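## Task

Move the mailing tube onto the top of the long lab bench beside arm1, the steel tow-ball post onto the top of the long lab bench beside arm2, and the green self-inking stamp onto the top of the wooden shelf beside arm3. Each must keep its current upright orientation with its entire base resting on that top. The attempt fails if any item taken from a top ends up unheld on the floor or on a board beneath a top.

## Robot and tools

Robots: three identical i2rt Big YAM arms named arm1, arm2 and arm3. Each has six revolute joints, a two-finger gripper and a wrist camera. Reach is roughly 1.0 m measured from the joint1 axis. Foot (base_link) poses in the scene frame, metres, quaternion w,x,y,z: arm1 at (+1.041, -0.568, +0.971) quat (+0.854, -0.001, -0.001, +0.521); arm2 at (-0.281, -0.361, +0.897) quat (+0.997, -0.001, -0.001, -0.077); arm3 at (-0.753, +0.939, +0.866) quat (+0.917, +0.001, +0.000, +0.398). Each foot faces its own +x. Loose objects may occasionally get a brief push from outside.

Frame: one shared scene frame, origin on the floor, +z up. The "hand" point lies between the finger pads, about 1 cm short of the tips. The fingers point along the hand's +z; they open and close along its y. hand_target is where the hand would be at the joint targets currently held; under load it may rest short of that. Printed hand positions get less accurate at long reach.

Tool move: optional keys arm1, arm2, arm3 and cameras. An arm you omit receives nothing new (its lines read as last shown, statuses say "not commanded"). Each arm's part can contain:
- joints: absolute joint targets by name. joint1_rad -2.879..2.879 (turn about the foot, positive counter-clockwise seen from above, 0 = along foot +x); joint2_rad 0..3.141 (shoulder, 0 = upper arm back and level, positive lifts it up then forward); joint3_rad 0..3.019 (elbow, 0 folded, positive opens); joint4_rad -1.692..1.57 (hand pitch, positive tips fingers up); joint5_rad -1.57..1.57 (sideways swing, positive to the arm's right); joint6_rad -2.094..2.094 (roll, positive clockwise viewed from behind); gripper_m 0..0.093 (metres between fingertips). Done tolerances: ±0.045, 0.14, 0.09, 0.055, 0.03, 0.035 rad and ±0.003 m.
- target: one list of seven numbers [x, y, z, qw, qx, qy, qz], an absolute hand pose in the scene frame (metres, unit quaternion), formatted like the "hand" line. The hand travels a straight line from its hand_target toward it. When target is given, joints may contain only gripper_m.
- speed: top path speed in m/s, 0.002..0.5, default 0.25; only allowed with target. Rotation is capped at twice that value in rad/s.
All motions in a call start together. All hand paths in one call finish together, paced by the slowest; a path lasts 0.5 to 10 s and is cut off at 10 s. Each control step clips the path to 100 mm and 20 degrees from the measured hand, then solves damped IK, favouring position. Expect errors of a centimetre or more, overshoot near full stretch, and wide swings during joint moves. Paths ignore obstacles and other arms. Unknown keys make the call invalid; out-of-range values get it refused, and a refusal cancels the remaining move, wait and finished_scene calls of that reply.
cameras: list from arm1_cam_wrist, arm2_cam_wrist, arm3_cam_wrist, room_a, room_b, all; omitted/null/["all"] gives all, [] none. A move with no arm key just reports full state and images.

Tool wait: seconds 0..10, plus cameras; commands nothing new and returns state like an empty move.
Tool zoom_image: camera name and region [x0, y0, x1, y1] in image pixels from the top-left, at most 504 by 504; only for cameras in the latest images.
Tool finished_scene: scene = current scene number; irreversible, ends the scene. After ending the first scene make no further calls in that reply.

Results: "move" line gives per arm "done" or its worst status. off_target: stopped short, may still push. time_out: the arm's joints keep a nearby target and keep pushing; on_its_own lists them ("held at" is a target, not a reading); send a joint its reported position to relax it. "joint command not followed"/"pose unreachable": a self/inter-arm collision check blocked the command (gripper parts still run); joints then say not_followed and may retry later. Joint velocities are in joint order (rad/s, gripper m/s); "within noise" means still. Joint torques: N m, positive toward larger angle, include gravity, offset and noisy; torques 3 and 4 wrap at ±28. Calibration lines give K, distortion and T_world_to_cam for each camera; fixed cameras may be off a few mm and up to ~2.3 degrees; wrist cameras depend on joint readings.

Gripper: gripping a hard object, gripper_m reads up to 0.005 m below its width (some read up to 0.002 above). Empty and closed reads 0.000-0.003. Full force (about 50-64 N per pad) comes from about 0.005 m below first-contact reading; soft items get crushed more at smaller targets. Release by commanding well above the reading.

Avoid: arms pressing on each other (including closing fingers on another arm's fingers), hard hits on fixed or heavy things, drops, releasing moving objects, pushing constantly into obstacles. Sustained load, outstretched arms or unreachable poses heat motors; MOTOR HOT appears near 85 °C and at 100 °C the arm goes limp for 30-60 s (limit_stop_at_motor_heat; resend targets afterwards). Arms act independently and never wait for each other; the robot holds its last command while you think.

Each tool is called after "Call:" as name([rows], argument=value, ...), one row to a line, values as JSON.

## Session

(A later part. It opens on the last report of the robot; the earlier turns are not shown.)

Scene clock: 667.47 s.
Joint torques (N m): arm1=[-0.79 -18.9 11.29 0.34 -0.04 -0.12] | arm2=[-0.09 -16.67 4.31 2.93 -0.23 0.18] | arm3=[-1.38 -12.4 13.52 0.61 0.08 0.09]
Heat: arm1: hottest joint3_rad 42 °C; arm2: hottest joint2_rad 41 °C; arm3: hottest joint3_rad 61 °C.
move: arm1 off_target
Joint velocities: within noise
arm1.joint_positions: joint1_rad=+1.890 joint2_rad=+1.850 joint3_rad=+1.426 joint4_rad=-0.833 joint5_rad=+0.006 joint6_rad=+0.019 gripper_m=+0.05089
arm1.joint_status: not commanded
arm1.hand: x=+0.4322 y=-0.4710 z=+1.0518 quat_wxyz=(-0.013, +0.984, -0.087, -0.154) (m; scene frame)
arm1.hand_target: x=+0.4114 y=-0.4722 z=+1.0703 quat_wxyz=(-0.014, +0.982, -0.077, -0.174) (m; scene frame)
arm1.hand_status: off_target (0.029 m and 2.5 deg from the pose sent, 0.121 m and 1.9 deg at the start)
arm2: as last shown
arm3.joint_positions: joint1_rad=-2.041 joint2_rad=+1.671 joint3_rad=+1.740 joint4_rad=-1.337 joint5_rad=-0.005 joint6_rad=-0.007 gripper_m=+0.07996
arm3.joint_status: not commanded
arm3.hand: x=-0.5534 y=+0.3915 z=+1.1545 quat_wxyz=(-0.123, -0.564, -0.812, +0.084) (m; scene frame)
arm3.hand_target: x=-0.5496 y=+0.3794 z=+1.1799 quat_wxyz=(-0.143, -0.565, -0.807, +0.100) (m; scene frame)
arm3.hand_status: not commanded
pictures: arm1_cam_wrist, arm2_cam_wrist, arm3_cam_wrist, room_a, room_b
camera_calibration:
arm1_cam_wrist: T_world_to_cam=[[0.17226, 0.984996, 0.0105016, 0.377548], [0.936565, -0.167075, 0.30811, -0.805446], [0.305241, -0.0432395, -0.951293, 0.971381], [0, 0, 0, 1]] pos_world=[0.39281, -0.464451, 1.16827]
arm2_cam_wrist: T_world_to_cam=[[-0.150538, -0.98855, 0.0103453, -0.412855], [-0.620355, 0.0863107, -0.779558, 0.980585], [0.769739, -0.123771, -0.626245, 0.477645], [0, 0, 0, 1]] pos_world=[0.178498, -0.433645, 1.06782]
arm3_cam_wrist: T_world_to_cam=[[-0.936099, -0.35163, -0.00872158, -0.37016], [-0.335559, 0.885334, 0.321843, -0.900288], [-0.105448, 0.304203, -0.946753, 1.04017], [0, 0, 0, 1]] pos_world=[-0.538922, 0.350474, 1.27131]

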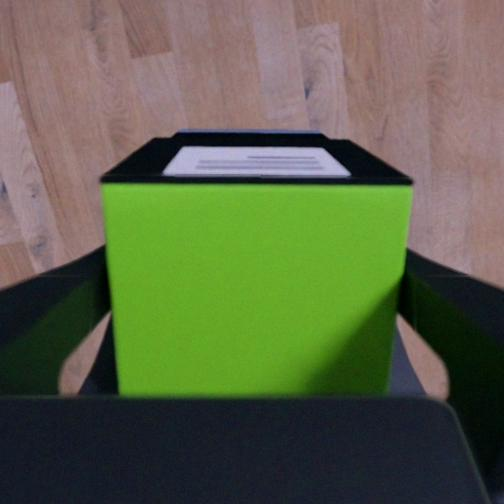

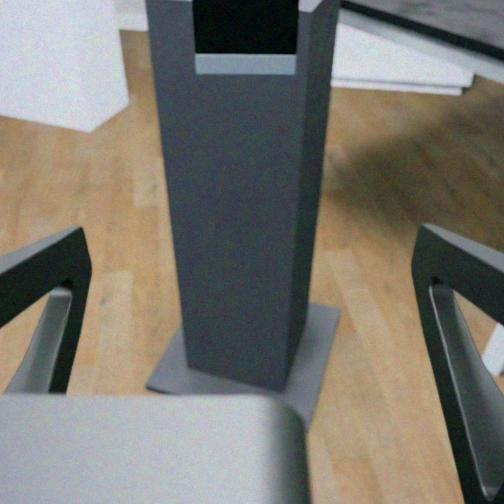

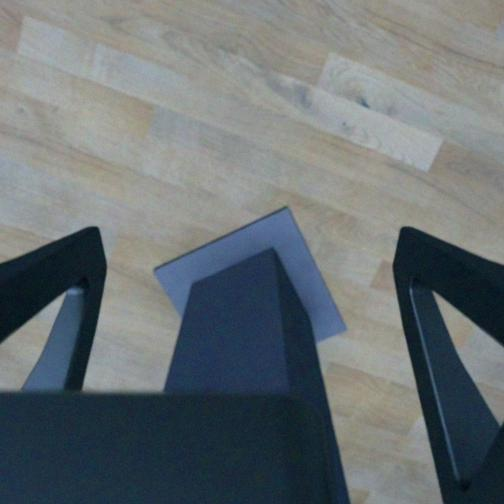

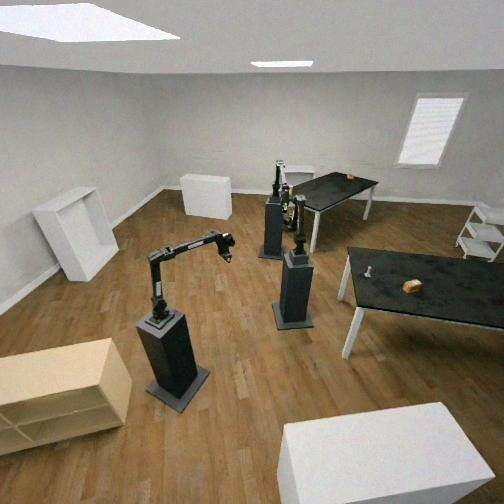

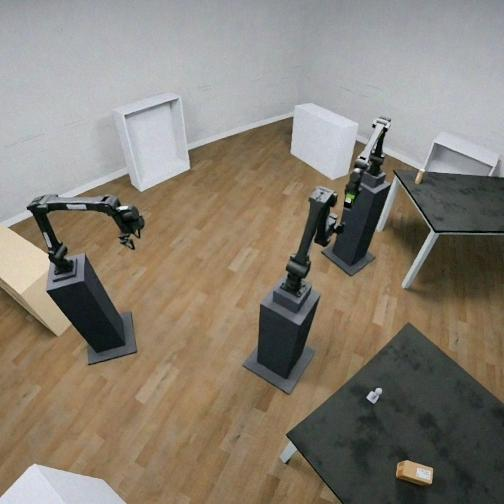

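Call:
move(arm2={"target":[0.466,-0.477,1.013,0.705,0.0549,0.705,-0.0549],"speed":0.12}, cameras=["arm1_cam_wrist","arm2_cam_wrist","room_b"])

Call:
zoom_image(camera="room_b", region=[290, 110, 420, 240])

Scene clock: 686.20 s.
Joint torques (N m): arm1=[-0.73 -18.9 11.44 0.42 -0.04 -0.13] | arm2=[0.21 -19.14 11.64 1.84 -0.04 0.15] | arm3=[-1.44 -12.28 13.49 0.59 0.08 0.1]
Heat: arm1: hottest joint3_rad 43 °C; arm2: hottest joint2_rad 41 °C; arm3: hottest joint3_rad 62 °C.
move: arm2 off_target
Joint velocities: within noise
arm1.joint_positions: joint1_rad=+1.890 joint2_rad=+1.850 joint3_rad=+1.426 joint4_rad=-0.834 joint5_rad=+0.005 joint6_rad=+0.019 gripper_m=+0.05089
arm1.joint_status: not commanded
arm1.hand: x=+0.4322 y=-0.4711 z=+1.0519 quat_wxyz=(-0.013, +0.984, -0.086, -0.154) (m; scene frame)
arm1.hand_target: x=+0.4114 y=-0.4723 z=+1.0704 quat_wxyz=(-0.014, +0.982, -0.076, -0.174) (m; scene frame)
arm1.hand_status: not commanded
arm2.joint_positions: joint1_rad=+0.000 joint2_rad=+2.096 joint3_rad=+1.144 joint4_rad=+0.926 joint5_rad=+0.002 joint6_rad=-0.008 gripper_m=+0.08496
arm2.joint_status: not commanded
arm2.hand: x=+0.4505 y=-0.4760 z=+1.0045 quat_wxyz=(-0.696, -0.053, -0.714, +0.058) (m; scene frame)
arm2.hand_target: x=+0.4648 y=-0.4768 z=+1.0131 quat_wxyz=(-0.705, -0.055, -0.705, +0.055) (m; scene frame)
arm2.hand_status: off_target (0.018 m and 1.5 deg from the pose sent, 0.199 m and 2.6 deg at the start)
arm3: as last shown
pictures: arm1_cam_wrist, arm2_cam_wrist, room_b
camera_calibration:
arm1_cam_wrist: T_world_to_cam=[[0.171819, 0.985074, 0.0103279, 0.378058], [0.93652, -0.166584, 0.308512, -0.805719], [0.305628, -0.043336, -0.951164, 0.971126], [0, 0, 0, 1]] pos_world=[0.392811, -0.464551, 1.16837]
arm2_cam_wrist: T_world_to_cam=[[-0.150753, -0.988517, 0.0103972, -0.413619], [-0.605554, 0.0840263, -0.791356, 1.10937], [0.781395, -0.125596, -0.611268, 0.322714], [0, 0, 0, 1]] pos_world=[0.357265, -0.461555, 1.07948]

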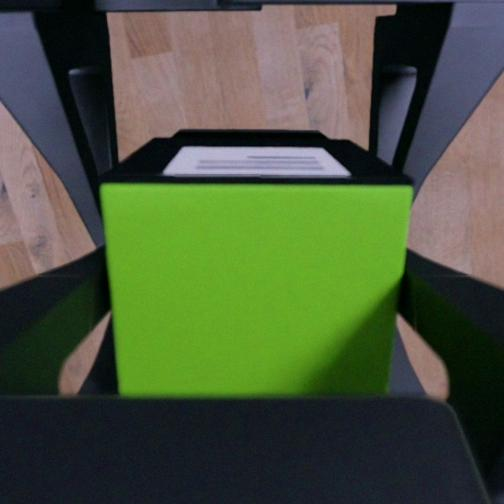

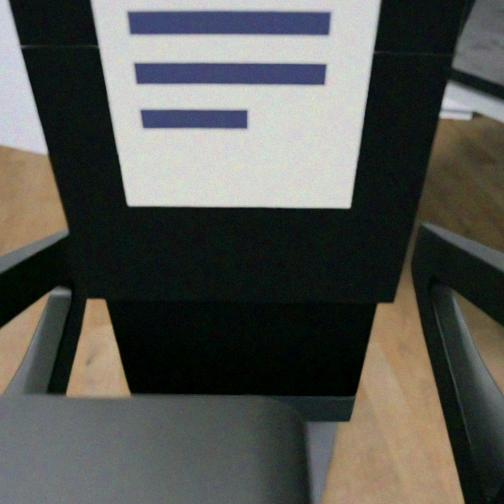

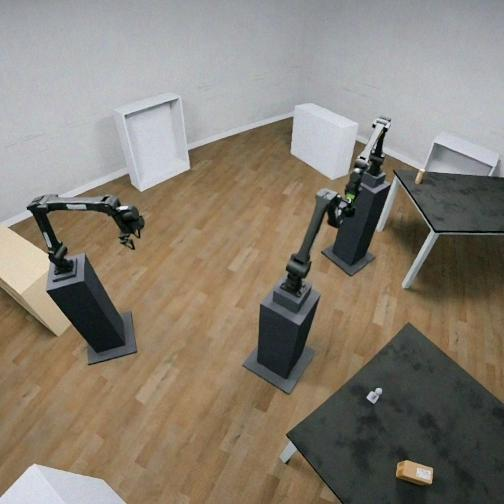

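Scaled by 3.877 from the camera's 504x504 image, which has a finer 720x720 frame.

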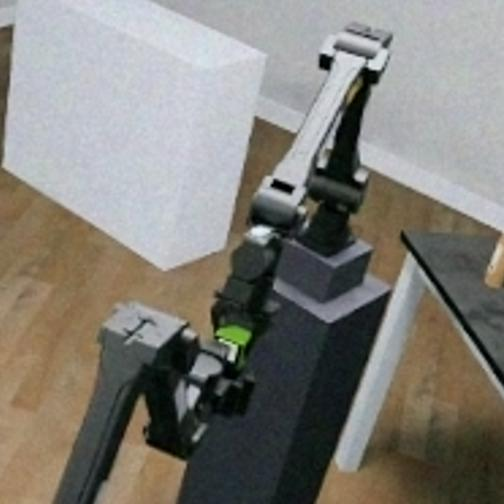

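Call:
move(arm2={"joints":{"gripper_m":0.046}}, cameras=["arm2_cam_wrist"])

Call:
move(arm1={"joints":{"gripper_m":0.085}}, cameras=["arm1_cam_wrist","arm2_cam_wrist"])

Call:
move(arm1={"target":[0.46,-0.478,1.21,0.0135,-0.9818,0.0764,0.1731]}, cameras=["arm1_cam_wrist","arm2_cam_wrist"])

Scene clock: 699.07 s.
Joint torques (N m): arm1=[-0.79 -18.96 11.43 0.42 0 -0.1] | arm2=[-0.09 -19.6 11.38 1.88 -0.09 0.12] | arm3=[-1.2 -12.28 13.53 0.61 0.08 0.08]
Heat: arm1: hottest joint3_rad 44 °C; arm2: hottest joint2_rad 40 °C; arm3: hottest joint3_rad 62 °C.
move: arm2 done
Joint velocities: within noise
arm1.joint_positions: joint1_rad=+1.890 joint2_rad=+1.850 joint3_rad=+1.426 joint4_rad=-0.834 joint5_rad=+0.004 joint6_rad=+0.017 gripper_m=+0.05089
arm1.joint_status: not commanded
arm1.hand: x=+0.4322 y=-0.4713 z=+1.0519 quat_wxyz=(-0.012, +0.984, -0.085, -0.154) (m; scene frame)
arm1.hand_target: x=+0.4114 y=-0.4723 z=+1.0705 quat_wxyz=(-0.014, +0.982, -0.077, -0.174) (m; scene frame)
arm1.hand_status: not commanded
arm2.joint_positions: joint1_rad=+0.000 joint2_rad=+2.096 joint3_rad=+1.145 joint4_rad=+0.925 joint5_rad=+0.003 joint6_rad=-0.008 gripper_m=+0.04873
arm2.joint_status: all done
arm2.hand: x=+0.4507 y=-0.4762 z=+1.0048 quat_wxyz=(-0.696, -0.053, -0.714, +0.058) (m; scene frame)
arm2.hand_target: x=+0.4649 y=-0.4769 z=+1.0133 quat_wxyz=(-0.705, -0.055, -0.705, +0.055) (m; scene frame)
arm2.hand_status: not commanded
arm3: as last shown
pictures: arm2_cam_wrist
camera_calibration:
arm2_cam_wrist: T_world_to_cam=[[-0.151541, -0.988396, 0.0104474, -0.413411], [-0.605159, 0.0844156, -0.791616, 1.11006], [0.781548, -0.126285, -0.610929, 0.321991], [0, 0, 0, 1]] pos_world=[0.357465, -0.461658, 1.07978]

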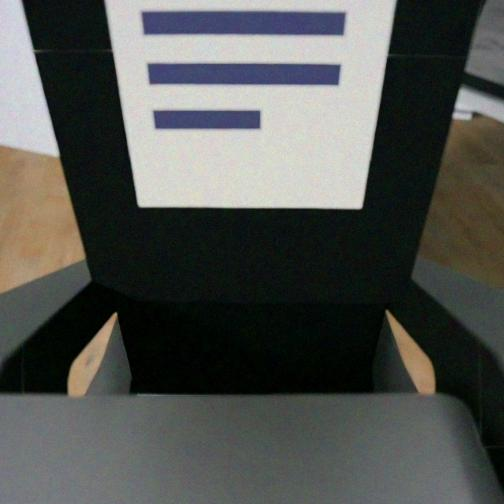

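Scene clock: 699.70 s.
Joint torques (N m): arm1=[-0.85 -19.02 11.19 0.42 0 -0.1] | arm2=[0.15 -19.84 11.34 1.96 -0.1 0.15] | arm3=[-1.26 -12.51 13.55 0.64 0.08 0.08]
Heat: arm1: hottest joint3_rad 44 °C; arm2: hottest joint2_rad 40 °C; arm3: hottest joint3_rad 62 °C.
move: arm1 done
Joint velocities: within noise
arm1.joint_positions: joint1_rad=+1.890 joint2_rad=+1.850 joint3_rad=+1.431 joint4_rad=-0.834 joint5_rad=+0.004 joint6_rad=+0.016 gripper_m=+0.08482
arm1.joint_status: all done
arm1.hand: x=+0.4306 y=-0.4710 z=+1.0536 quat_wxyz=(-0.012, +0.984, -0.085, -0.156) (m; scene frame)
arm1.hand_target: x=+0.4113 y=-0.4723 z=+1.0705 quat_wxyz=(-0.014, +0.982, -0.076, -0.174) (m; scene frame)
arm1.hand_status: not commanded
arm2.joint_positions: joint1_rad=+0.000 joint2_rad=+2.102 joint3_rad=+1.145 joint4_rad=+0.922 joint5_rad=+0.003 joint6_rad=-0.008 gripper_m=+0.04872
arm2.joint_status: not commanded
arm2.hand: x=+0.4505 y=-0.4762 z=+0.9999 quat_wxyz=(-0.693, -0.053, -0.717, +0.058) (m; scene frame)
arm2.hand_target: x=+0.4649 y=-0.4769 z=+1.0132 quat_wxyz=(-0.705, -0.055, -0.705, +0.055) (m; scene frame)
arm2.hand_status: not commanded
arm3: as last shown
pictures: arm1_cam_wrist, arm2_cam_wrist
camera_calibration:
arm1_cam_wrist: T_world_to_cam=[[0.168672, 0.985621, 0.0100637, 0.380131], [0.938333, -0.163689, 0.304529, -0.799921], [0.301797, -0.0419223, -0.95245, 0.977046], [0, 0, 0, 1]] pos_world=[0.391605, -0.464643, 1.17036]
arm2_cam_wrist: T_world_to_cam=[[-0.151495, -0.988403, 0.0104087, -0.41337], [-0.612026, 0.0855271, -0.7862, 1.10431], [0.776192, -0.125475, -0.617885, 0.328925], [0, 0, 0, 1]] pos_world=[0.357934, -0.461753, 1.07575]

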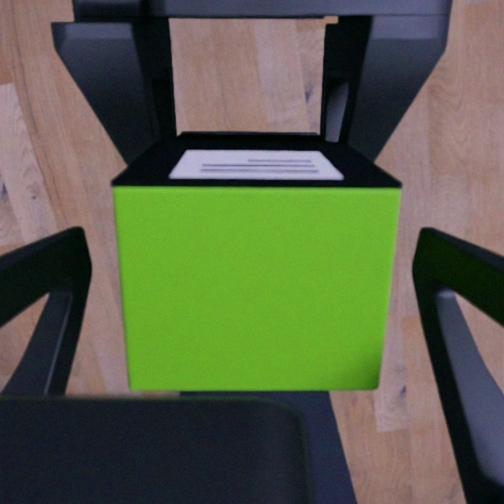

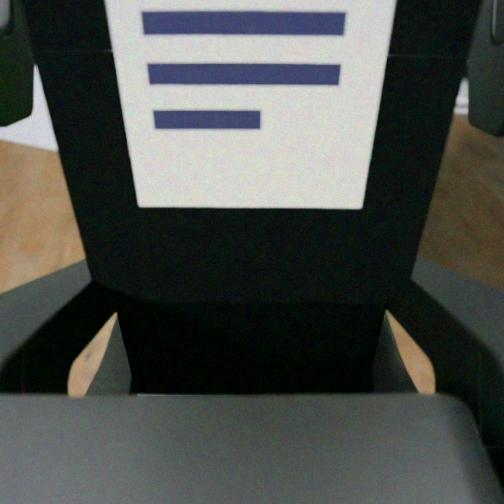

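Scene clock: 701.13 s.
Joint torques (N m): arm1=[-1.03 -17.03 11.56 0.29 -0.03 -0.12] | arm2=[0.56 -19.49 11.22 1.94 -0.12 0.22] | arm3=[-1.26 -12.34 13.55 0.62 0.07 0.08]
Heat: arm1: hottest joint3_rad 44 °C; arm2: hottest joint2_rad 40 °C; arm3: hottest joint3_rad 62 °C.
move: arm1 off_target
Joint velocities: within noise
arm1.joint_positions: joint1_rad=+1.890 joint2_rad=+1.642 joint3_rad=+1.523 joint4_rad=-1.132 joint5_rad=+0.004 joint6_rad=+0.016 gripper_m=+0.08492
arm1.joint_status: not commanded
arm1.hand: x=+0.4736 y=-0.4776 z=+1.1917 quat_wxyz=(-0.013, +0.984, -0.085, -0.157) (m; scene frame)
arm1.hand_target: x=+0.4609 y=-0.4782 z=+1.2098 quat_wxyz=(-0.014, +0.982, -0.076, -0.173) (m; scene frame)
arm1.hand_status: off_target (0.023 m and 2.1 deg from the pose sent, 0.159 m and 2.2 deg at the start)
arm2, arm3: as last shown
pictures: arm1_cam_wrist, arm2_cam_wrist
camera_calibration:
arm1_cam_wrist: T_world_to_cam=[[0.168678, 0.98562, 0.0100105, 0.377993], [0.939161, -0.163793, 0.301909, -0.880756], [0.299208, -0.0415239, -0.953284, 1.09761], [0, 0, 0, 1]] pos_world=[0.435, -0.471242, 1.30845]
arm2_cam_wrist: T_world_to_cam=[[-0.151495, -0.988403, 0.0104087, -0.41337], [-0.612026, 0.0855271, -0.7862, 1.10431], [0.776192, -0.125475, -0.617885, 0.328925], [0, 0, 0, 1]] pos_world=[0.357934, -0.461753, 1.07575]

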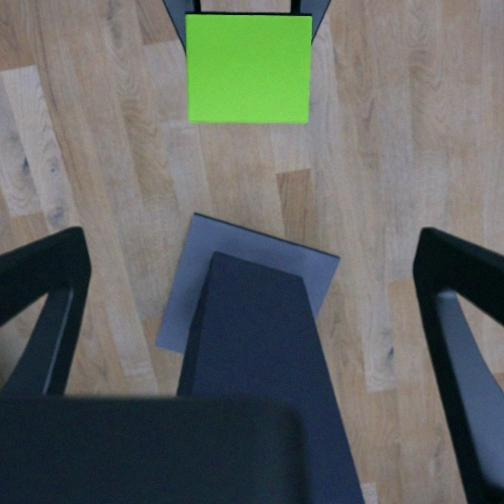

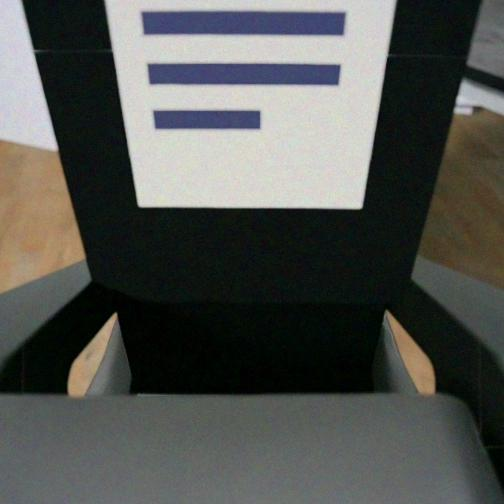

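Call:
move(arm2={"target":[0.28,-0.449,1.03,0.705,0.0549,0.705,-0.0549]}, cameras=["arm2_cam_wrist"])

Call:
move(arm2={"joints":{"joint1_rad":2.073}}, cameras=["arm2_cam_wrist"])

Call:
move(arm2={"target":[-0.555,0.382,1.0,0.4056,-0.5793,0.4056,0.5793]}, arm3={"target":[-0.56,0.41,1.20,0.1422,0.5649,0.8068,-0.0996]})

Scene clock: 715.43 s.
Joint torques (N m): arm1=[-1.03 -16.91 11.55 0.39 -0.03 -0.11] | arm2=[-0.15 -16.5 5.16 3.28 -0.18 0.16] | arm3=[-1.38 -12.4 13.52 0.61 0.08 0.08]
Heat: arm1: hottest joint3_rad 46 °C; arm2: hottest joint2_rad 40 °C; arm3: hottest joint3_rad 62 °C.
move: arm2 off_target
Joint velocities: within noise
arm1, arm3: as last shown
arm1.hand: x=+0.4737 y=-0.4776 z=+1.1917 quat_wxyz=(-0.013, +0.984, -0.085, -0.157) (m; scene frame)
arm2.joint_positions: joint1_rad=+0.000 joint2_rad=+1.827 joint3_rad=+0.620 joint4_rad=+1.153 joint5_rad=+0.003 joint6_rad=-0.008 gripper_m=+0.04872
arm2.joint_status: not commanded
arm2.hand: x=+0.2796 y=-0.4494 z=+1.0068 quat_wxyz=(-0.686, -0.054, -0.724, +0.058) (m; scene frame)
arm2.hand_target: x=+0.2799 y=-0.4491 z=+1.0296 quat_wxyz=(-0.705, -0.055, -0.705, +0.055) (m; scene frame)
arm2.hand_status: off_target (0.023 m and 3.1 deg from the pose sent, 0.175 m and 2.0 deg at the start)
pictures: arm2_cam_wrist
camera_calibration:
arm2_cam_wrist: T_world_to_cam=[[-0.151208, -0.988448, 0.0103504, -0.412926], [-0.627587, 0.0879048, -0.773568, 0.995525], [0.763722, -0.123465, -0.633629, 0.489415], [0, 0, 0, 1]] pos_world=[0.188563, -0.435242, 1.08449]

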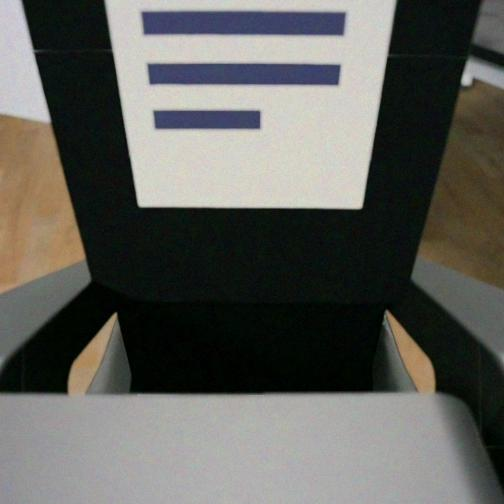

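Scene clock: 717.53 s.
Joint torques (N m): arm1=[-0.97 -16.97 11.55 0.42 -0.04 -0.12] | arm2=[-0.03 -17.03 5.2 3.18 -0.08 0.18] | arm3=[-1.38 -12.22 13.48 0.62 0.07 0.08]
Heat: arm1: hottest joint3_rad 46 °C; arm2: hottest joint2_rad 40 °C; arm3: hottest joint3_rad 62 °C.
move: arm2 done
Joint velocities: within noise
arm1, arm3: as last shown
arm2.joint_positions: joint1_rad=+2.070 joint2_rad=+1.827 joint3_rad=+0.620 joint4_rad=+1.153 joint5_rad=+0.000 joint6_rad=-0.008 gripper_m=+0.04872
arm2.joint_status: all done
arm2.hand: x=-0.4714 y=+0.1733 z=+1.0054 quat_wxyz=(-0.398, +0.596, -0.416, -0.560) (m; scene frame)
arm2.hand_target: x=-0.4735 y=+0.1730 z=+1.0281 quat_wxyz=(-0.405, +0.580, -0.407, -0.578) (m; scene frame)
arm2.hand_status: not commanded
pictures: arm2_cam_wrist
camera_calibration:
arm2_cam_wrist: T_world_to_cam=[[0.939351, 0.34282, 0.00968775, 0.373112], [0.224937, -0.594529, -0.77197, 0.986915], [-0.258887, 0.72733, -0.635585, 0.511379], [0, 0, 0, 1]] pos_world=[-0.440087, 0.086898, 1.08328]

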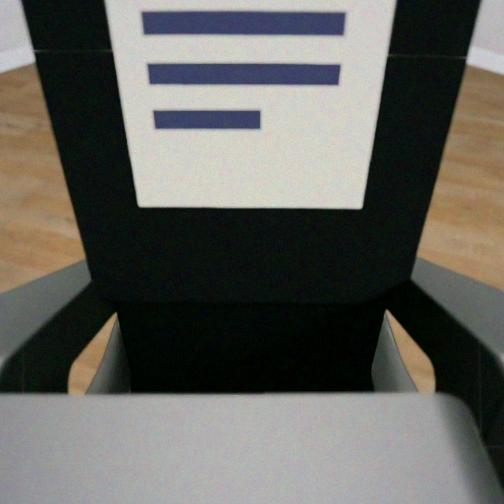

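Scene clock: 719.30 s.
Joint torques (N m): arm1=[-1.03 -17.03 11.54 0.43 -0.03 -0.12] | arm2=[1.08 -20.48 11.99 1.95 0.05 0.12] | arm3=[-1.32 -13.92 10.06 0.64 0.09 0.08]
Heat: arm1: hottest joint3_rad 46 °C; arm2: hottest joint2_rad 40 °C; arm3: hottest joint3_rad 62 °C.
move: arm2 off_target; arm3 off_target
Joint velocities: within noise
arm1: as last shown
arm2.joint_positions: joint1_rad=+2.072 joint2_rad=+2.182 joint3_rad=+1.264 joint4_rad=+0.883 joint5_rad=+0.003 joint6_rad=-0.008 gripper_m=+0.04872
arm2.joint_status: not commanded
arm2.hand: x=-0.5425 y=+0.3683 z=+0.9854 quat_wxyz=(-0.402, +0.590, -0.412, -0.565) (m; scene frame)
arm2.hand_target: x=-0.5544 y=+0.3804 z=+1.0003 quat_wxyz=(-0.405, +0.579, -0.406, -0.579) (m; scene frame)
arm2.hand_status: off_target (0.024 m and 2.2 deg from the pose sent, 0.225 m and 3.3 deg at the start)
arm3.joint_positions: joint1_rad=-2.041 joint2_rad=+1.618 joint3_rad=+1.740 joint4_rad=-1.371 joint5_rad=-0.005 joint6_rad=-0.006 gripper_m=+0.07996
arm3.joint_status: not commanded
arm3.hand: x=-0.5593 y=+0.4075 z=+1.1814 quat_wxyz=(-0.131, -0.564, -0.811, +0.090) (m; scene frame)
arm3.hand_target: x=-0.5602 y=+0.4102 z=+1.1998 quat_wxyz=(-0.142, -0.565, -0.807, +0.100) (m; scene frame)
arm3.hand_status: off_target (0.019 m and 1.8 deg from the pose sent, 0.050 m and 2.9 deg at the start)
pictures: arm1_cam_wrist, arm2_cam_wrist, arm3_cam_wrist, room_a, room_b
camera_calibration:
arm1_cam_wrist: T_world_to_cam=[[0.168699, 0.985617, 0.0099859, 0.378015], [0.939032, -0.163788, 0.302312, -0.881225], [0.299599, -0.0416226, -0.953157, 1.09722], [0, 0, 0, 1]] pos_world=[0.435001, -0.471243, 1.30846]
arm2_cam_wrist: T_world_to_cam=[[0.939802, 0.341577, 0.00990251, 0.373746], [0.219354, -0.580796, -0.783938, 1.10704], [-0.262024, 0.738919, -0.62076, 0.317815], [0, 0, 0, 1]] pos_world=[-0.510807, 0.280463, 1.06144]
arm3_cam_wrist: T_world_to_cam=[[-0.936443, -0.350716, -0.008538, -0.370552], [-0.336665, 0.89155, 0.302976, -0.905967], [-0.0986465, 0.286594, -0.95296, 1.07851], [0, 0, 0, 1]] pos_world=[-0.545617, 0.368661, 1.2991]

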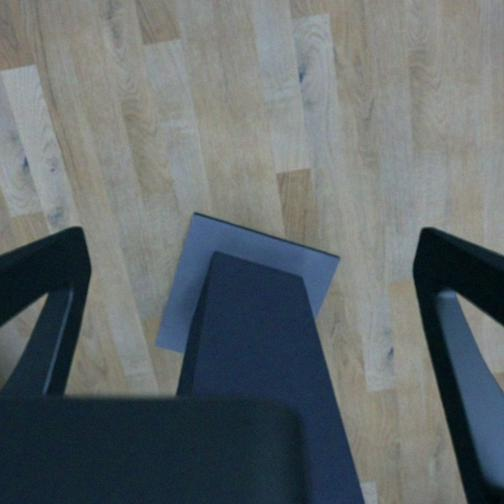

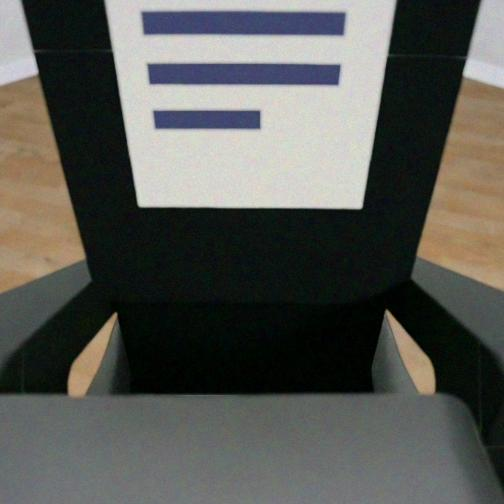

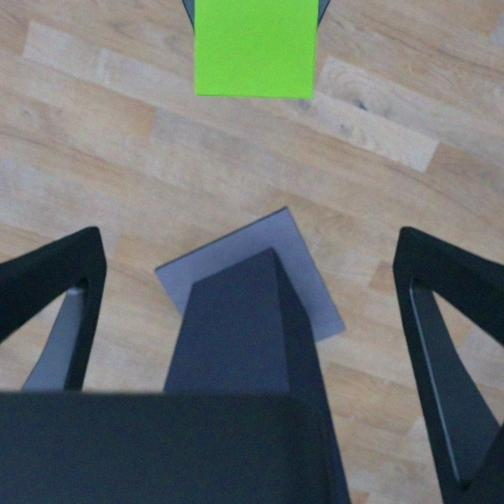

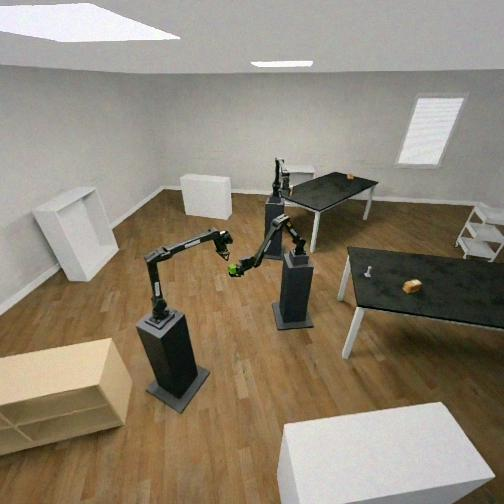

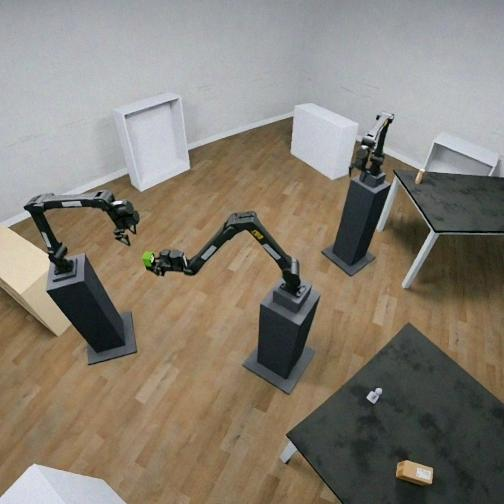

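Call:
move(arm3={"target":[-0.532,0.333,1.052,0.1422,0.5649,0.8068,-0.0996],"speed":0.12,"joints":{"gripper_m":0.09}}, cameras=["arm2_cam_wrist","arm3_cam_wrist","room_b"])

Scene clock: 732.73 s.
Joint torques (N m): arm1=[-1.03 -17.03 11.54 0.39 -0.03 -0.12] | arm2=[0.62 -20.84 12.11 1.94 0.08 0.18] | arm3=[-1.2 -14.39 8.83 1.58 0.08 0.09]
Heat: arm1: hottest joint3_rad 47 °C; arm2: hottest joint2_rad 42 °C; arm3: hottest joint3_rad 61 °C.
move: arm3 done
Joint velocities: within noise
arm1: as last shown
arm2.joint_positions: joint1_rad=+2.072 joint2_rad=+2.182 joint3_rad=+1.264 joint4_rad=+0.882 joint5_rad=+0.003 joint6_rad=-0.008 gripper_m=+0.04872
arm2.joint_status: not commanded
arm2.hand: x=-0.5425 y=+0.3683 z=+0.9852 quat_wxyz=(-0.402, +0.591, -0.412, -0.565) (m; scene frame)
arm2.hand_target: x=-0.5543 y=+0.3803 z=+1.0002 quat_wxyz=(-0.405, +0.579, -0.406, -0.579) (m; scene frame)
arm2.hand_status: not commanded
arm3.joint_positions: joint1_rad=-2.041 joint2_rad=+1.818 joint3_rad=+1.666 joint4_rad=-1.076 joint5_rad=-0.005 joint6_rad=-0.006 gripper_m=+0.08993
arm3.joint_status: all done
arm3.hand: x=-0.5335 y=+0.3364 z=+1.0542 quat_wxyz=(-0.139, -0.563, -0.809, +0.096) (m; scene frame)
arm3.hand_target: x=-0.5321 y=+0.3329 z=+1.0520 quat_wxyz=(-0.142, -0.565, -0.807, +0.100) (m; scene frame)
arm3.hand_status: done (0.004 m and 0.6 deg from the pose sent, 0.152 m and 1.7 deg at the start)
pictures: arm2_cam_wrist, arm3_cam_wrist, room_b
camera_calibration:
arm2_cam_wrist: T_world_to_cam=[[0.939807, 0.341561, 0.00989959, 0.373724], [0.219553, -0.581395, -0.783439, 1.10676], [-0.261837, 0.738455, -0.62139, 0.318574], [0, 0, 0, 1]] pos_world=[-0.510805, 0.28056, 1.06134]
arm3_cam_wrist: T_world_to_cam=[[-0.936382, -0.350883, -0.00830058, -0.37264], [-0.338753, 0.897317, 0.282965, -0.777282], [-0.0918394, 0.267775, -0.959094, 0.99661], [0, 0, 0, 1]] pos_world=[-0.520712, 0.299847, 1.17269]

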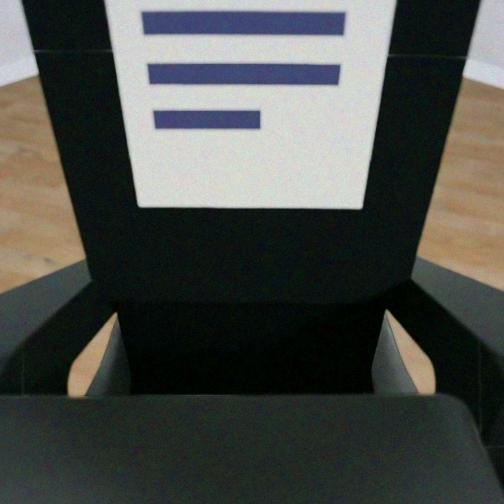

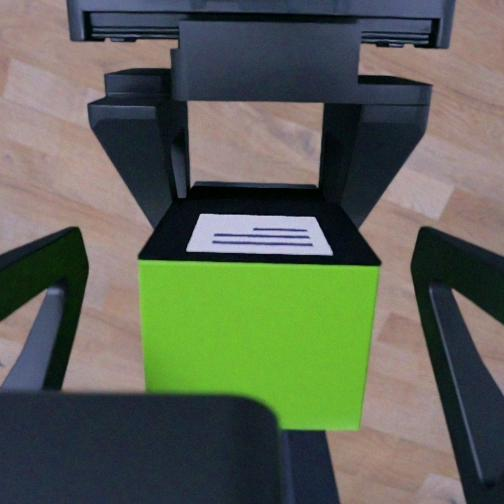

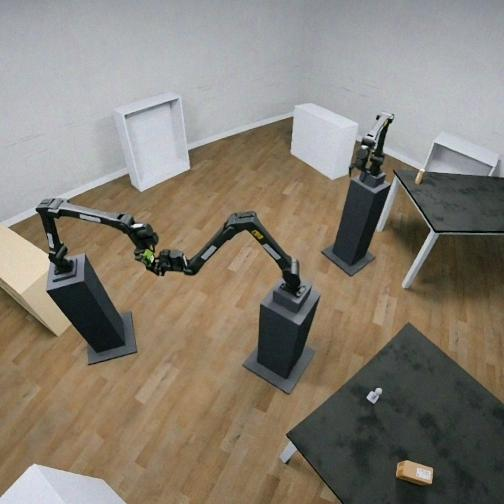

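Call:
move(arm3={"target":[-0.539,0.348,1.034,0.1422,0.5649,0.8068,-0.0996],"speed":0.1}, cameras=["arm3_cam_wrist"])

Scene clock: 743.43 s.
Joint torques (N m): arm1=[-1.03 -17.03 11.55 0.39 -0.03 -0.12] | arm2=[0.97 -20.54 12.08 2.06 0.07 0.15] | arm3=[-1.49 -16.67 8.23 1.54 0.04 0.06]
Heat: arm1: hottest joint3_rad 47 °C; arm2: hottest joint2_rad 43 °C; arm3: hottest joint3_rad 60 °C.
move: arm3 off_target
Joint velocities: within noise
arm1, arm2: as last shown
arm3.joint_positions: joint1_rad=-2.041 joint2_rad=+1.818 joint3_rad=+1.573 joint4_rad=-1.014 joint5_rad=-0.005 joint6_rad=-0.006 gripper_m=+0.08993
arm3.joint_status: not commanded
arm3.hand: x=-0.5384 y=+0.3497 z=+1.0173 quat_wxyz=(-0.127, -0.564, -0.811, +0.087) (m; scene frame)
arm3.hand_target: x=-0.5391 y=+0.3481 z=+1.0338 quat_wxyz=(-0.142, -0.565, -0.807, +0.099) (m; scene frame)
arm3.hand_status: off_target (0.017 m and 2.3 deg from the pose sent, 0.024 m and 0.7 deg at the start)
pictures: arm3_cam_wrist
camera_calibration:
arm3_cam_wrist: T_world_to_cam=[[-0.936485, -0.350601, -0.00859318, -0.372664], [-0.335654, 0.88892, 0.311701, -0.804975], [-0.101644, 0.294788, -0.950141, 0.933329], [0, 0, 0, 1]] pos_world=[-0.52432, 0.309767, 1.1345]

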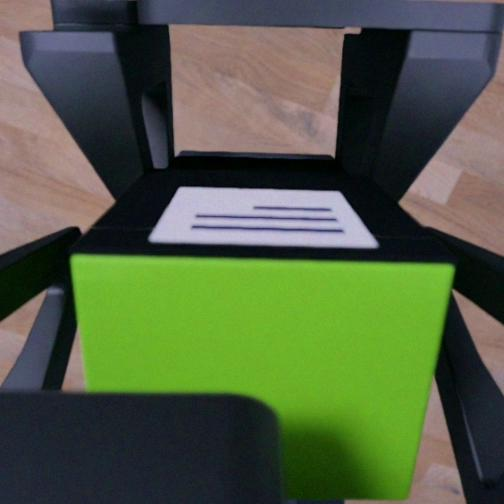

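Call:
move(arm3={"target":[-0.537,0.342,1.062,0.1422,0.5649,0.8068,-0.0996],"speed":0.1}, cameras=["arm3_cam_wrist"])

Scene clock: 749.73 s.
Joint torques (N m): arm1=[-1.03 -17.03 11.54 0.4 -0.03 -0.12] | arm2=[0.97 -20.72 12.07 2 0.06 0.17] | arm3=[-1.49 -16.5 13 0.53 0.04 0.06]
Heat: arm1: hottest joint3_rad 48 °C; arm2: hottest joint2_rad 43 °C; arm3: hottest joint3_rad 60 °C.
move: arm3 off_target
Joint velocities: within noise
arm1, arm2: as last shown
arm3.joint_positions: joint1_rad=-2.041 joint2_rad=+1.815 joint3_rad=+1.573 joint4_rad=-1.064 joint5_rad=-0.005 joint6_rad=-0.006 gripper_m=+0.08993
arm3.joint_status: not commanded
arm3.hand: x=-0.5425 y=+0.3610 z=+1.0153 quat_wxyz=(-0.108, -0.566, -0.814, +0.074) (m; scene frame)
arm3.hand_target: x=-0.5380 y=+0.3446 z=+1.0621 quat_wxyz=(-0.142, -0.565, -0.807, +0.100) (m; scene frame)
arm3.hand_status: off_target (0.051 m and 5.0 deg from the pose sent, 0.045 m and 2.3 deg at the start)
pictures: arm3_cam_wrist
camera_calibration:
arm3_cam_wrist: T_world_to_cam=[[-0.936637, -0.350185, -0.00907093, -0.372384], [-0.330203, 0.873953, 0.356611, -0.853132], [-0.116952, 0.33701, -0.934209, 0.888092], [0, 0, 0, 1]] pos_world=[-0.526631, 0.315898, 1.13052]

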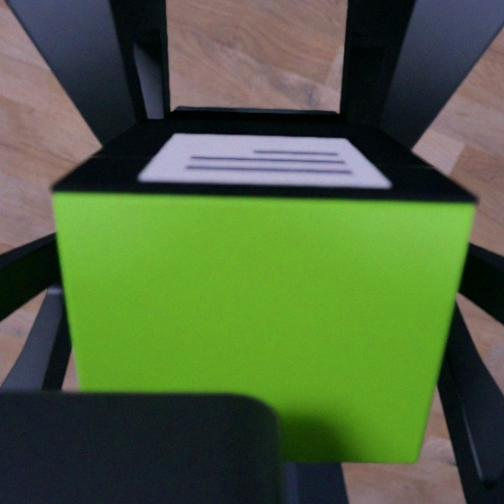

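Call:
move(arm3={"target":[-0.555,0.395,1.15,0.1422,0.5649,0.8068,-0.0996],"speed":0.2}, cameras=["arm3_cam_wrist"])

Call:
move(arm3={"target":[-0.537,0.347,1.043,0.1422,0.5649,0.8068,-0.0996],"speed":0.12}, cameras=["arm3_cam_wrist"])

Scene clock: 765.13 s.
Joint torques (N m): arm1=[-1.03 -17.03 11.54 0.4 -0.03 -0.12] | arm2=[0.67 -20.66 12.05 1.98 0.08 0.13] | arm3=[-1.26 -12.86 13.45 0.55 0.06 0.08]
Heat: arm1: hottest joint3_rad 48 °C; arm2: hottest joint2_rad 44 °C; arm3: hottest joint3_rad 64 °C.
move: arm3 off_target
Joint velocities: within noise
arm1, arm2: as last shown
arm3.joint_positions: joint1_rad=-2.041 joint2_rad=+1.629 joint3_rad=+1.590 joint4_rad=-1.244 joint5_rad=-0.005 joint6_rad=-0.006 gripper_m=+0.08993
arm3.joint_status: not commanded
arm3.hand: x=-0.5598 y=+0.4089 z=+1.1167 quat_wxyz=(-0.117, -0.565, -0.813, +0.080) (m; scene frame)
arm3.hand_target: x=-0.5557 y=+0.3968 z=+1.1499 quat_wxyz=(-0.143, -0.565, -0.807, +0.100) (m; scene frame)
arm3.hand_status: off_target (0.036 m and 3.7 deg from the pose sent, 0.139 m and 5.0 deg at the start)
pictures: arm3_cam_wrist
camera_calibration:
arm3_cam_wrist: T_world_to_cam=[[-0.936575, -0.350357, -0.00884614, -0.370998], [-0.332873, 0.881374, 0.335223, -0.91758], [-0.109651, 0.316906, -0.942097, 0.985674], [0, 0, 0, 1]] pos_world=[-0.544825, 0.366383, 1.23291]

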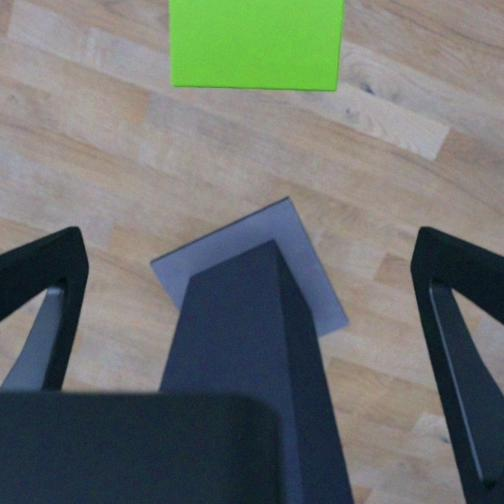

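Scene clock: 766.80 s.
Joint torques (N m): arm1=[-1.03 -17.03 11.56 0.39 -0.03 -0.12] | arm2=[0.15 -21.07 12.08 2.06 0.06 0.13] | arm3=[-1.14 -13.45 8.8 1.65 0.08 0.09]
Heat: arm1: hottest joint3_rad 48 °C; arm2: hottest joint2_rad 44 °C; arm3: hottest joint3_rad 64 °C.
move: arm3 done
Joint velocities: within noise
arm1.joint_positions: joint1_rad=+1.890 joint2_rad=+1.642 joint3_rad=+1.523 joint4_rad=-1.132 joint5_rad=+0.004 joint6_rad=+0.016 gripper_m=+0.08492
arm1.joint_status: not commanded
arm1.hand: x=+0.4737 y=-0.4776 z=+1.1917 quat_wxyz=(-0.013, +0.984, -0.085, -0.157) (m; scene frame)
arm1.hand_target: x=+0.4609 y=-0.4782 z=+1.2098 quat_wxyz=(-0.014, +0.982, -0.076, -0.173) (m; scene frame)
arm1.hand_status: not commanded
arm2: as last shown
arm3.joint_positions: joint1_rad=-2.041 joint2_rad=+1.781 joint3_rad=+1.590 joint4_rad=-1.038 joint5_rad=-0.005 joint6_rad=-0.006 gripper_m=+0.08993
arm3.joint_status: not commanded
arm3.hand: x=-0.5389 y=+0.3510 z=+1.0455 quat_wxyz=(-0.139, -0.563, -0.809, +0.096) (m; scene frame)
arm3.hand_target: x=-0.5371 y=+0.3470 z=+1.0431 quat_wxyz=(-0.142, -0.565, -0.807, +0.100) (m; scene frame)
arm3.hand_status: done (0.005 m and 0.6 deg from the pose sent, 0.099 m and 3.7 deg at the start)
pictures: arm3_cam_wrist
camera_calibration:
arm3_cam_wrist: T_world_to_cam=[[-0.936382, -0.350883, -0.00830058, -0.372517], [-0.338753, 0.897317, 0.282965, -0.789806], [-0.0918394, 0.267775, -0.959094, 0.983842], [0, 0, 0, 1]] pos_world=[-0.526012, 0.314547, 1.16399]

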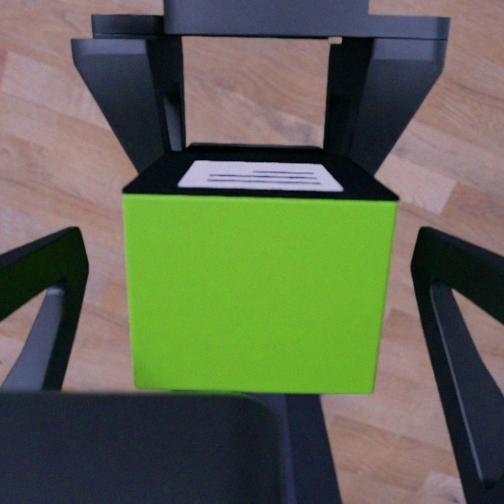

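Call:
move(arm3={"joints":{"gripper_m":0.046}}, cameras=["arm3_cam_wrist"])

Call:
move(arm2={"joints":{"gripper_m":0.08}}, cameras=["arm3_cam_wrist"])

Call:
move(arm2={"target":[-0.485,0.192,1.02,0.4056,-0.5793,0.4056,0.5793]}, cameras=["arm3_cam_wrist"])

Call:
move(arm3={"joints":{"joint1_rad":1.04}})

Scene clock: 776.67 s.
Joint torques (N m): arm1=[-1.03 -17.03 11.55 0.43 -0.03 -0.12] | arm2=[1.14 -20.72 12.04 1.88 0.02 0.15] | arm3=[-1.14 -13.74 8.8 1.63 0 0.05]
Heat: arm1: hottest joint3_rad 49 °C; arm2: hottest joint2_rad 44 °C; arm3: hottest joint3_rad 63 °C.
move: arm3 off_target
Joint velocities: within noise
arm1: as last shown
arm2.joint_positions: joint1_rad=+2.072 joint2_rad=+2.182 joint3_rad=+1.264 joint4_rad=+0.882 joint5_rad=+0.005 joint6_rad=-0.008 gripper_m=+0.04871
arm2.joint_status: not commanded
arm2.hand: x=-0.5423 y=+0.3684 z=+0.9852 quat_wxyz=(-0.403, +0.590, -0.413, -0.565) (m; scene frame)
arm2.hand_target: x=-0.5544 y=+0.3803 z=+1.0002 quat_wxyz=(-0.405, +0.579, -0.406, -0.579) (m; scene frame)
arm2.hand_status: not commanded
arm3.joint_positions: joint1_rad=-2.041 joint2_rad=+1.781 joint3_rad=+1.590 joint4_rad=-1.038 joint5_rad=-0.002 joint6_rad=-0.003 gripper_m=+0.05179
arm3.joint_status: gripper_m off_target (ended at +0.05181, target +0.04600)
arm3.hand: x=-0.5392 y=+0.3509 z=+1.0455 quat_wxyz=(-0.139, -0.564, -0.808, +0.097) (m; scene frame)
arm3.hand_target: x=-0.5371 y=+0.3470 z=+1.0431 quat_wxyz=(-0.142, -0.565, -0.807, +0.100) (m; scene frame)
arm3.hand_status: not commanded
pictures: arm3_cam_wrist
camera_calibration:
arm3_cam_wrist: T_world_to_cam=[[-0.937545, -0.347792, -0.0070887, -0.375921], [-0.335469, 0.898558, 0.282937, -0.788483], [-0.0920337, 0.267644, -0.959112, 0.983792], [0, 0, 0, 1]] pos_world=[-0.526413, 0.314449, 1.16399]

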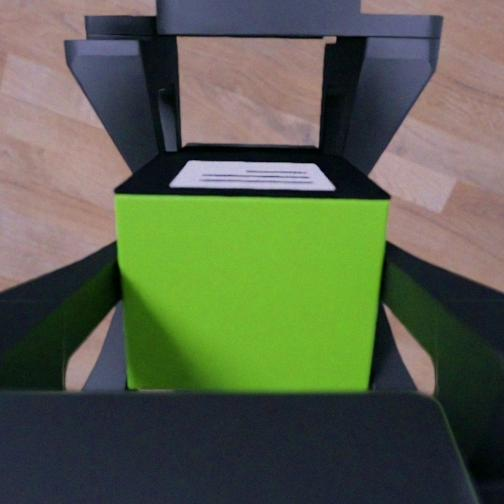

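Scene clock: 777.30 s.
Joint torques (N m): arm1=[-1.03 -17.03 11.52 0.38 -0.03 -0.12] | arm2=[0.85 -20.78 11.71 2.02 0.01 0.14] | arm3=[-1.2 -13.8 8.84 1.65 0 0.05]
Heat: arm1: hottest joint3_rad 49 °C; arm2: hottest joint2_rad 44 °C; arm3: hottest joint3_rad 63 °C.
move: arm2 done
Joint velocities: within noise
arm1, arm3: as last shown
arm2.joint_positions: joint1_rad=+2.072 joint2_rad=+2.182 joint3_rad=+1.268 joint4_rad=+0.882 joint5_rad=+0.005 joint6_rad=-0.008 gripper_m=+0.07987
arm2.joint_status: all done
arm2.hand: x=-0.5428 y=+0.3697 z=+0.9874 quat_wxyz=(-0.404, +0.589, -0.412, -0.566) (m; scene frame)
arm2.hand_target: x=-0.5544 y=+0.3803 z=+1.0002 quat_wxyz=(-0.405, +0.579, -0.406, -0.579) (m; scene frame)
arm2.hand_status: not commanded
arm3.hand_target: x=-0.5371 y=+0.3471 z=+1.0431 quat_wxyz=(-0.142, -0.565, -0.807, +0.100) (m; scene frame)
pictures: arm3_cam_wrist
camera_calibration:
arm3_cam_wrist: T_world_to_cam=[[-0.937672, -0.347448, -0.0072119, -0.375987], [-0.33517, 0.898663, 0.282958, -0.788294], [-0.0918323, 0.267739, -0.959105, 0.983887], [0, 0, 0, 1]] pos_world=[-0.526412, 0.314349, 1.16399]

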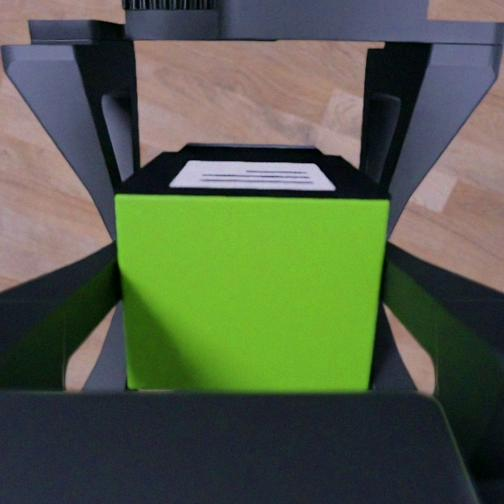

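Scene clock: 778.87 s.
Joint torques (N m): arm1=[-1.03 -17.08 11.56 0.4 -0.03 -0.12] | arm2=[1.2 -17.55 5.23 2.99 0.02 0.18] | arm3=[-1.2 -13.57 8.85 1.63 -0.01 0.06]
Heat: arm1: hottest joint3_rad 49 °C; arm2: hottest joint2_rad 44 °C; arm3: hottest joint3_rad 63 °C.
move: arm2 off_target
Joint velocities: within noise
arm1, arm3: as last shown
arm2.joint_positions: joint1_rad=+2.073 joint2_rad=+1.884 joint3_rad=+0.684 joint4_rad=+1.155 joint5_rad=+0.005 joint6_rad=-0.008 gripper_m=+0.07996
arm2.joint_status: not commanded
arm2.hand: x=-0.4799 y=+0.1941 z=+0.9993 quat_wxyz=(-0.401, +0.593, -0.414, -0.563) (m; scene frame)
arm2.hand_target: x=-0.4850 y=+0.1920 z=+1.0197 quat_wxyz=(-0.405, +0.579, -0.405, -0.579) (m; scene frame)
arm2.hand_status: off_target (0.021 m and 2.7 deg from the pose sent, 0.190 m and 2.0 deg at the start)
pictures: arm3_cam_wrist
camera_calibration:
arm3_cam_wrist: T_world_to_cam=[[-0.937672, -0.347448, -0.0072119, -0.375987], [-0.33517, 0.898663, 0.282958, -0.788294], [-0.0918323, 0.267739, -0.959105, 0.983887], [0, 0, 0, 1]] pos_world=[-0.526412, 0.314349, 1.16399]

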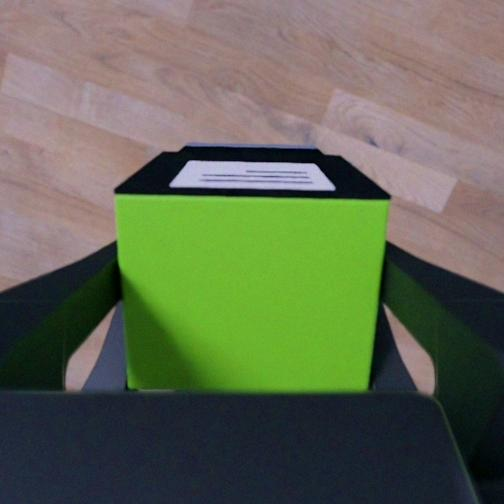

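Scene clock: 781.57 s.
Joint torques (N m): arm1=[-0.91 -17.08 11.54 0.4 -0.03 -0.12] | arm2=[0.73 -17.2 5.08 3 0.06 0.12] | arm3=[-1.85 -16.15 8.8 0.75 -0.02 0.05]
Heat: arm1: hottest joint3_rad 49 °C; arm2: hottest joint2_rad 44 °C; arm3: hottest joint3_rad 62 °C.
move: arm3 done
Joint velocities: within noise
arm1, arm2: as last shown
arm3.joint_positions: joint1_rad=+1.047 joint2_rad=+1.813 joint3_rad=+1.590 joint4_rad=-1.017 joint5_rad=-0.002 joint6_rad=-0.003 gripper_m=+0.05186
arm3.joint_status: all done
arm3.hand: x=-0.9367 y=+1.5434 z=+1.0306 quat_wxyz=(-0.098, +0.793, -0.586, -0.134) (m; scene frame)
arm3.hand_target: x=-0.9315 y=+1.5430 z=+1.0463 quat_wxyz=(-0.105, +0.788, -0.589, -0.142) (m; scene frame)
arm3.hand_status: not commanded
pictures: arm1_cam_wrist, arm2_cam_wrist, arm3_cam_wrist, room_a, room_b
camera_calibration:
arm1_cam_wrist: T_world_to_cam=[[0.168699, 0.985617, 0.0099859, 0.378015], [0.939032, -0.163788, 0.302312, -0.881225], [0.299599, -0.0416226, -0.953157, 1.09722], [0, 0, 0, 1]] pos_world=[0.435001, -0.471243, 1.30846]
arm2_cam_wrist: T_world_to_cam=[[0.9399, 0.341304, 0.0100059, 0.374309], [0.221555, -0.587307, -0.778449, 0.999886], [-0.259811, 0.733881, -0.627628, 0.480532], [0, 0, 0, 1]] pos_world=[-0.448494, 0.106834, 1.07621]
arm3_cam_wrist: T_world_to_cam=[[0.954863, 0.296914, -0.00890779, 0.445448], [0.286695, -0.913321, 0.289226, 1.3836], [0.0777395, -0.278725, -0.957219, 1.61415], [0, 0, 0, 1]] pos_world=[-0.947496, 1.58131, 1.14889]

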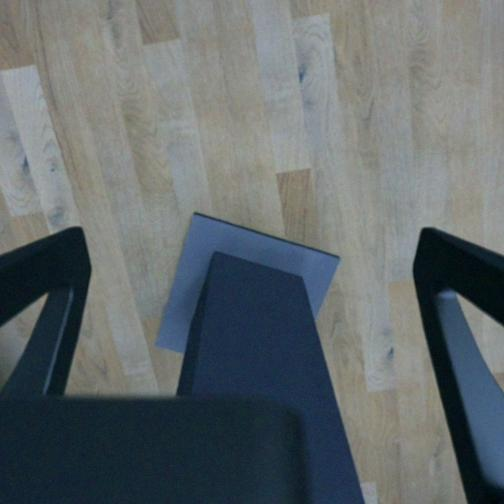

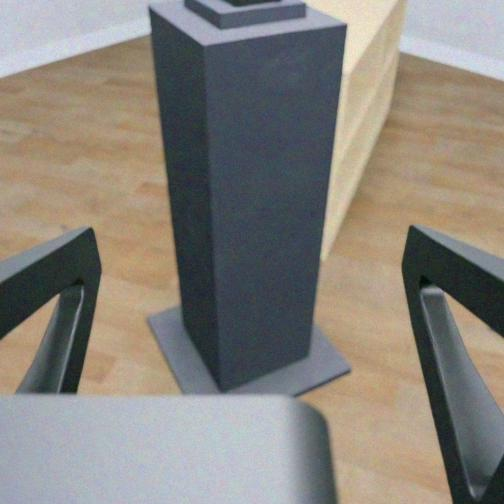

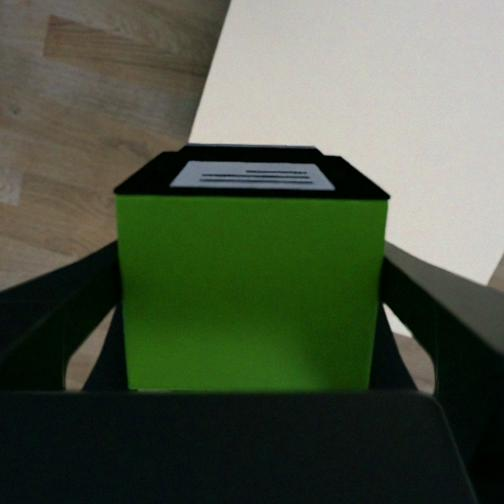

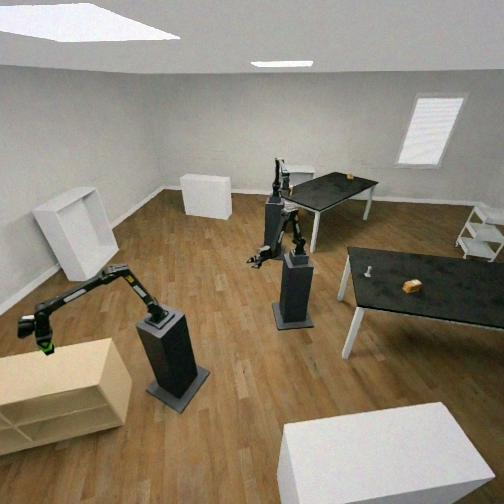

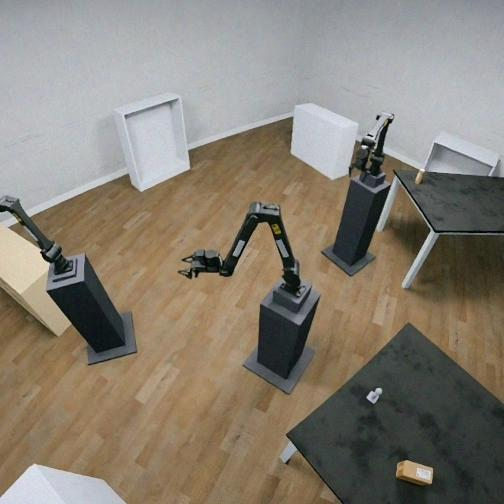

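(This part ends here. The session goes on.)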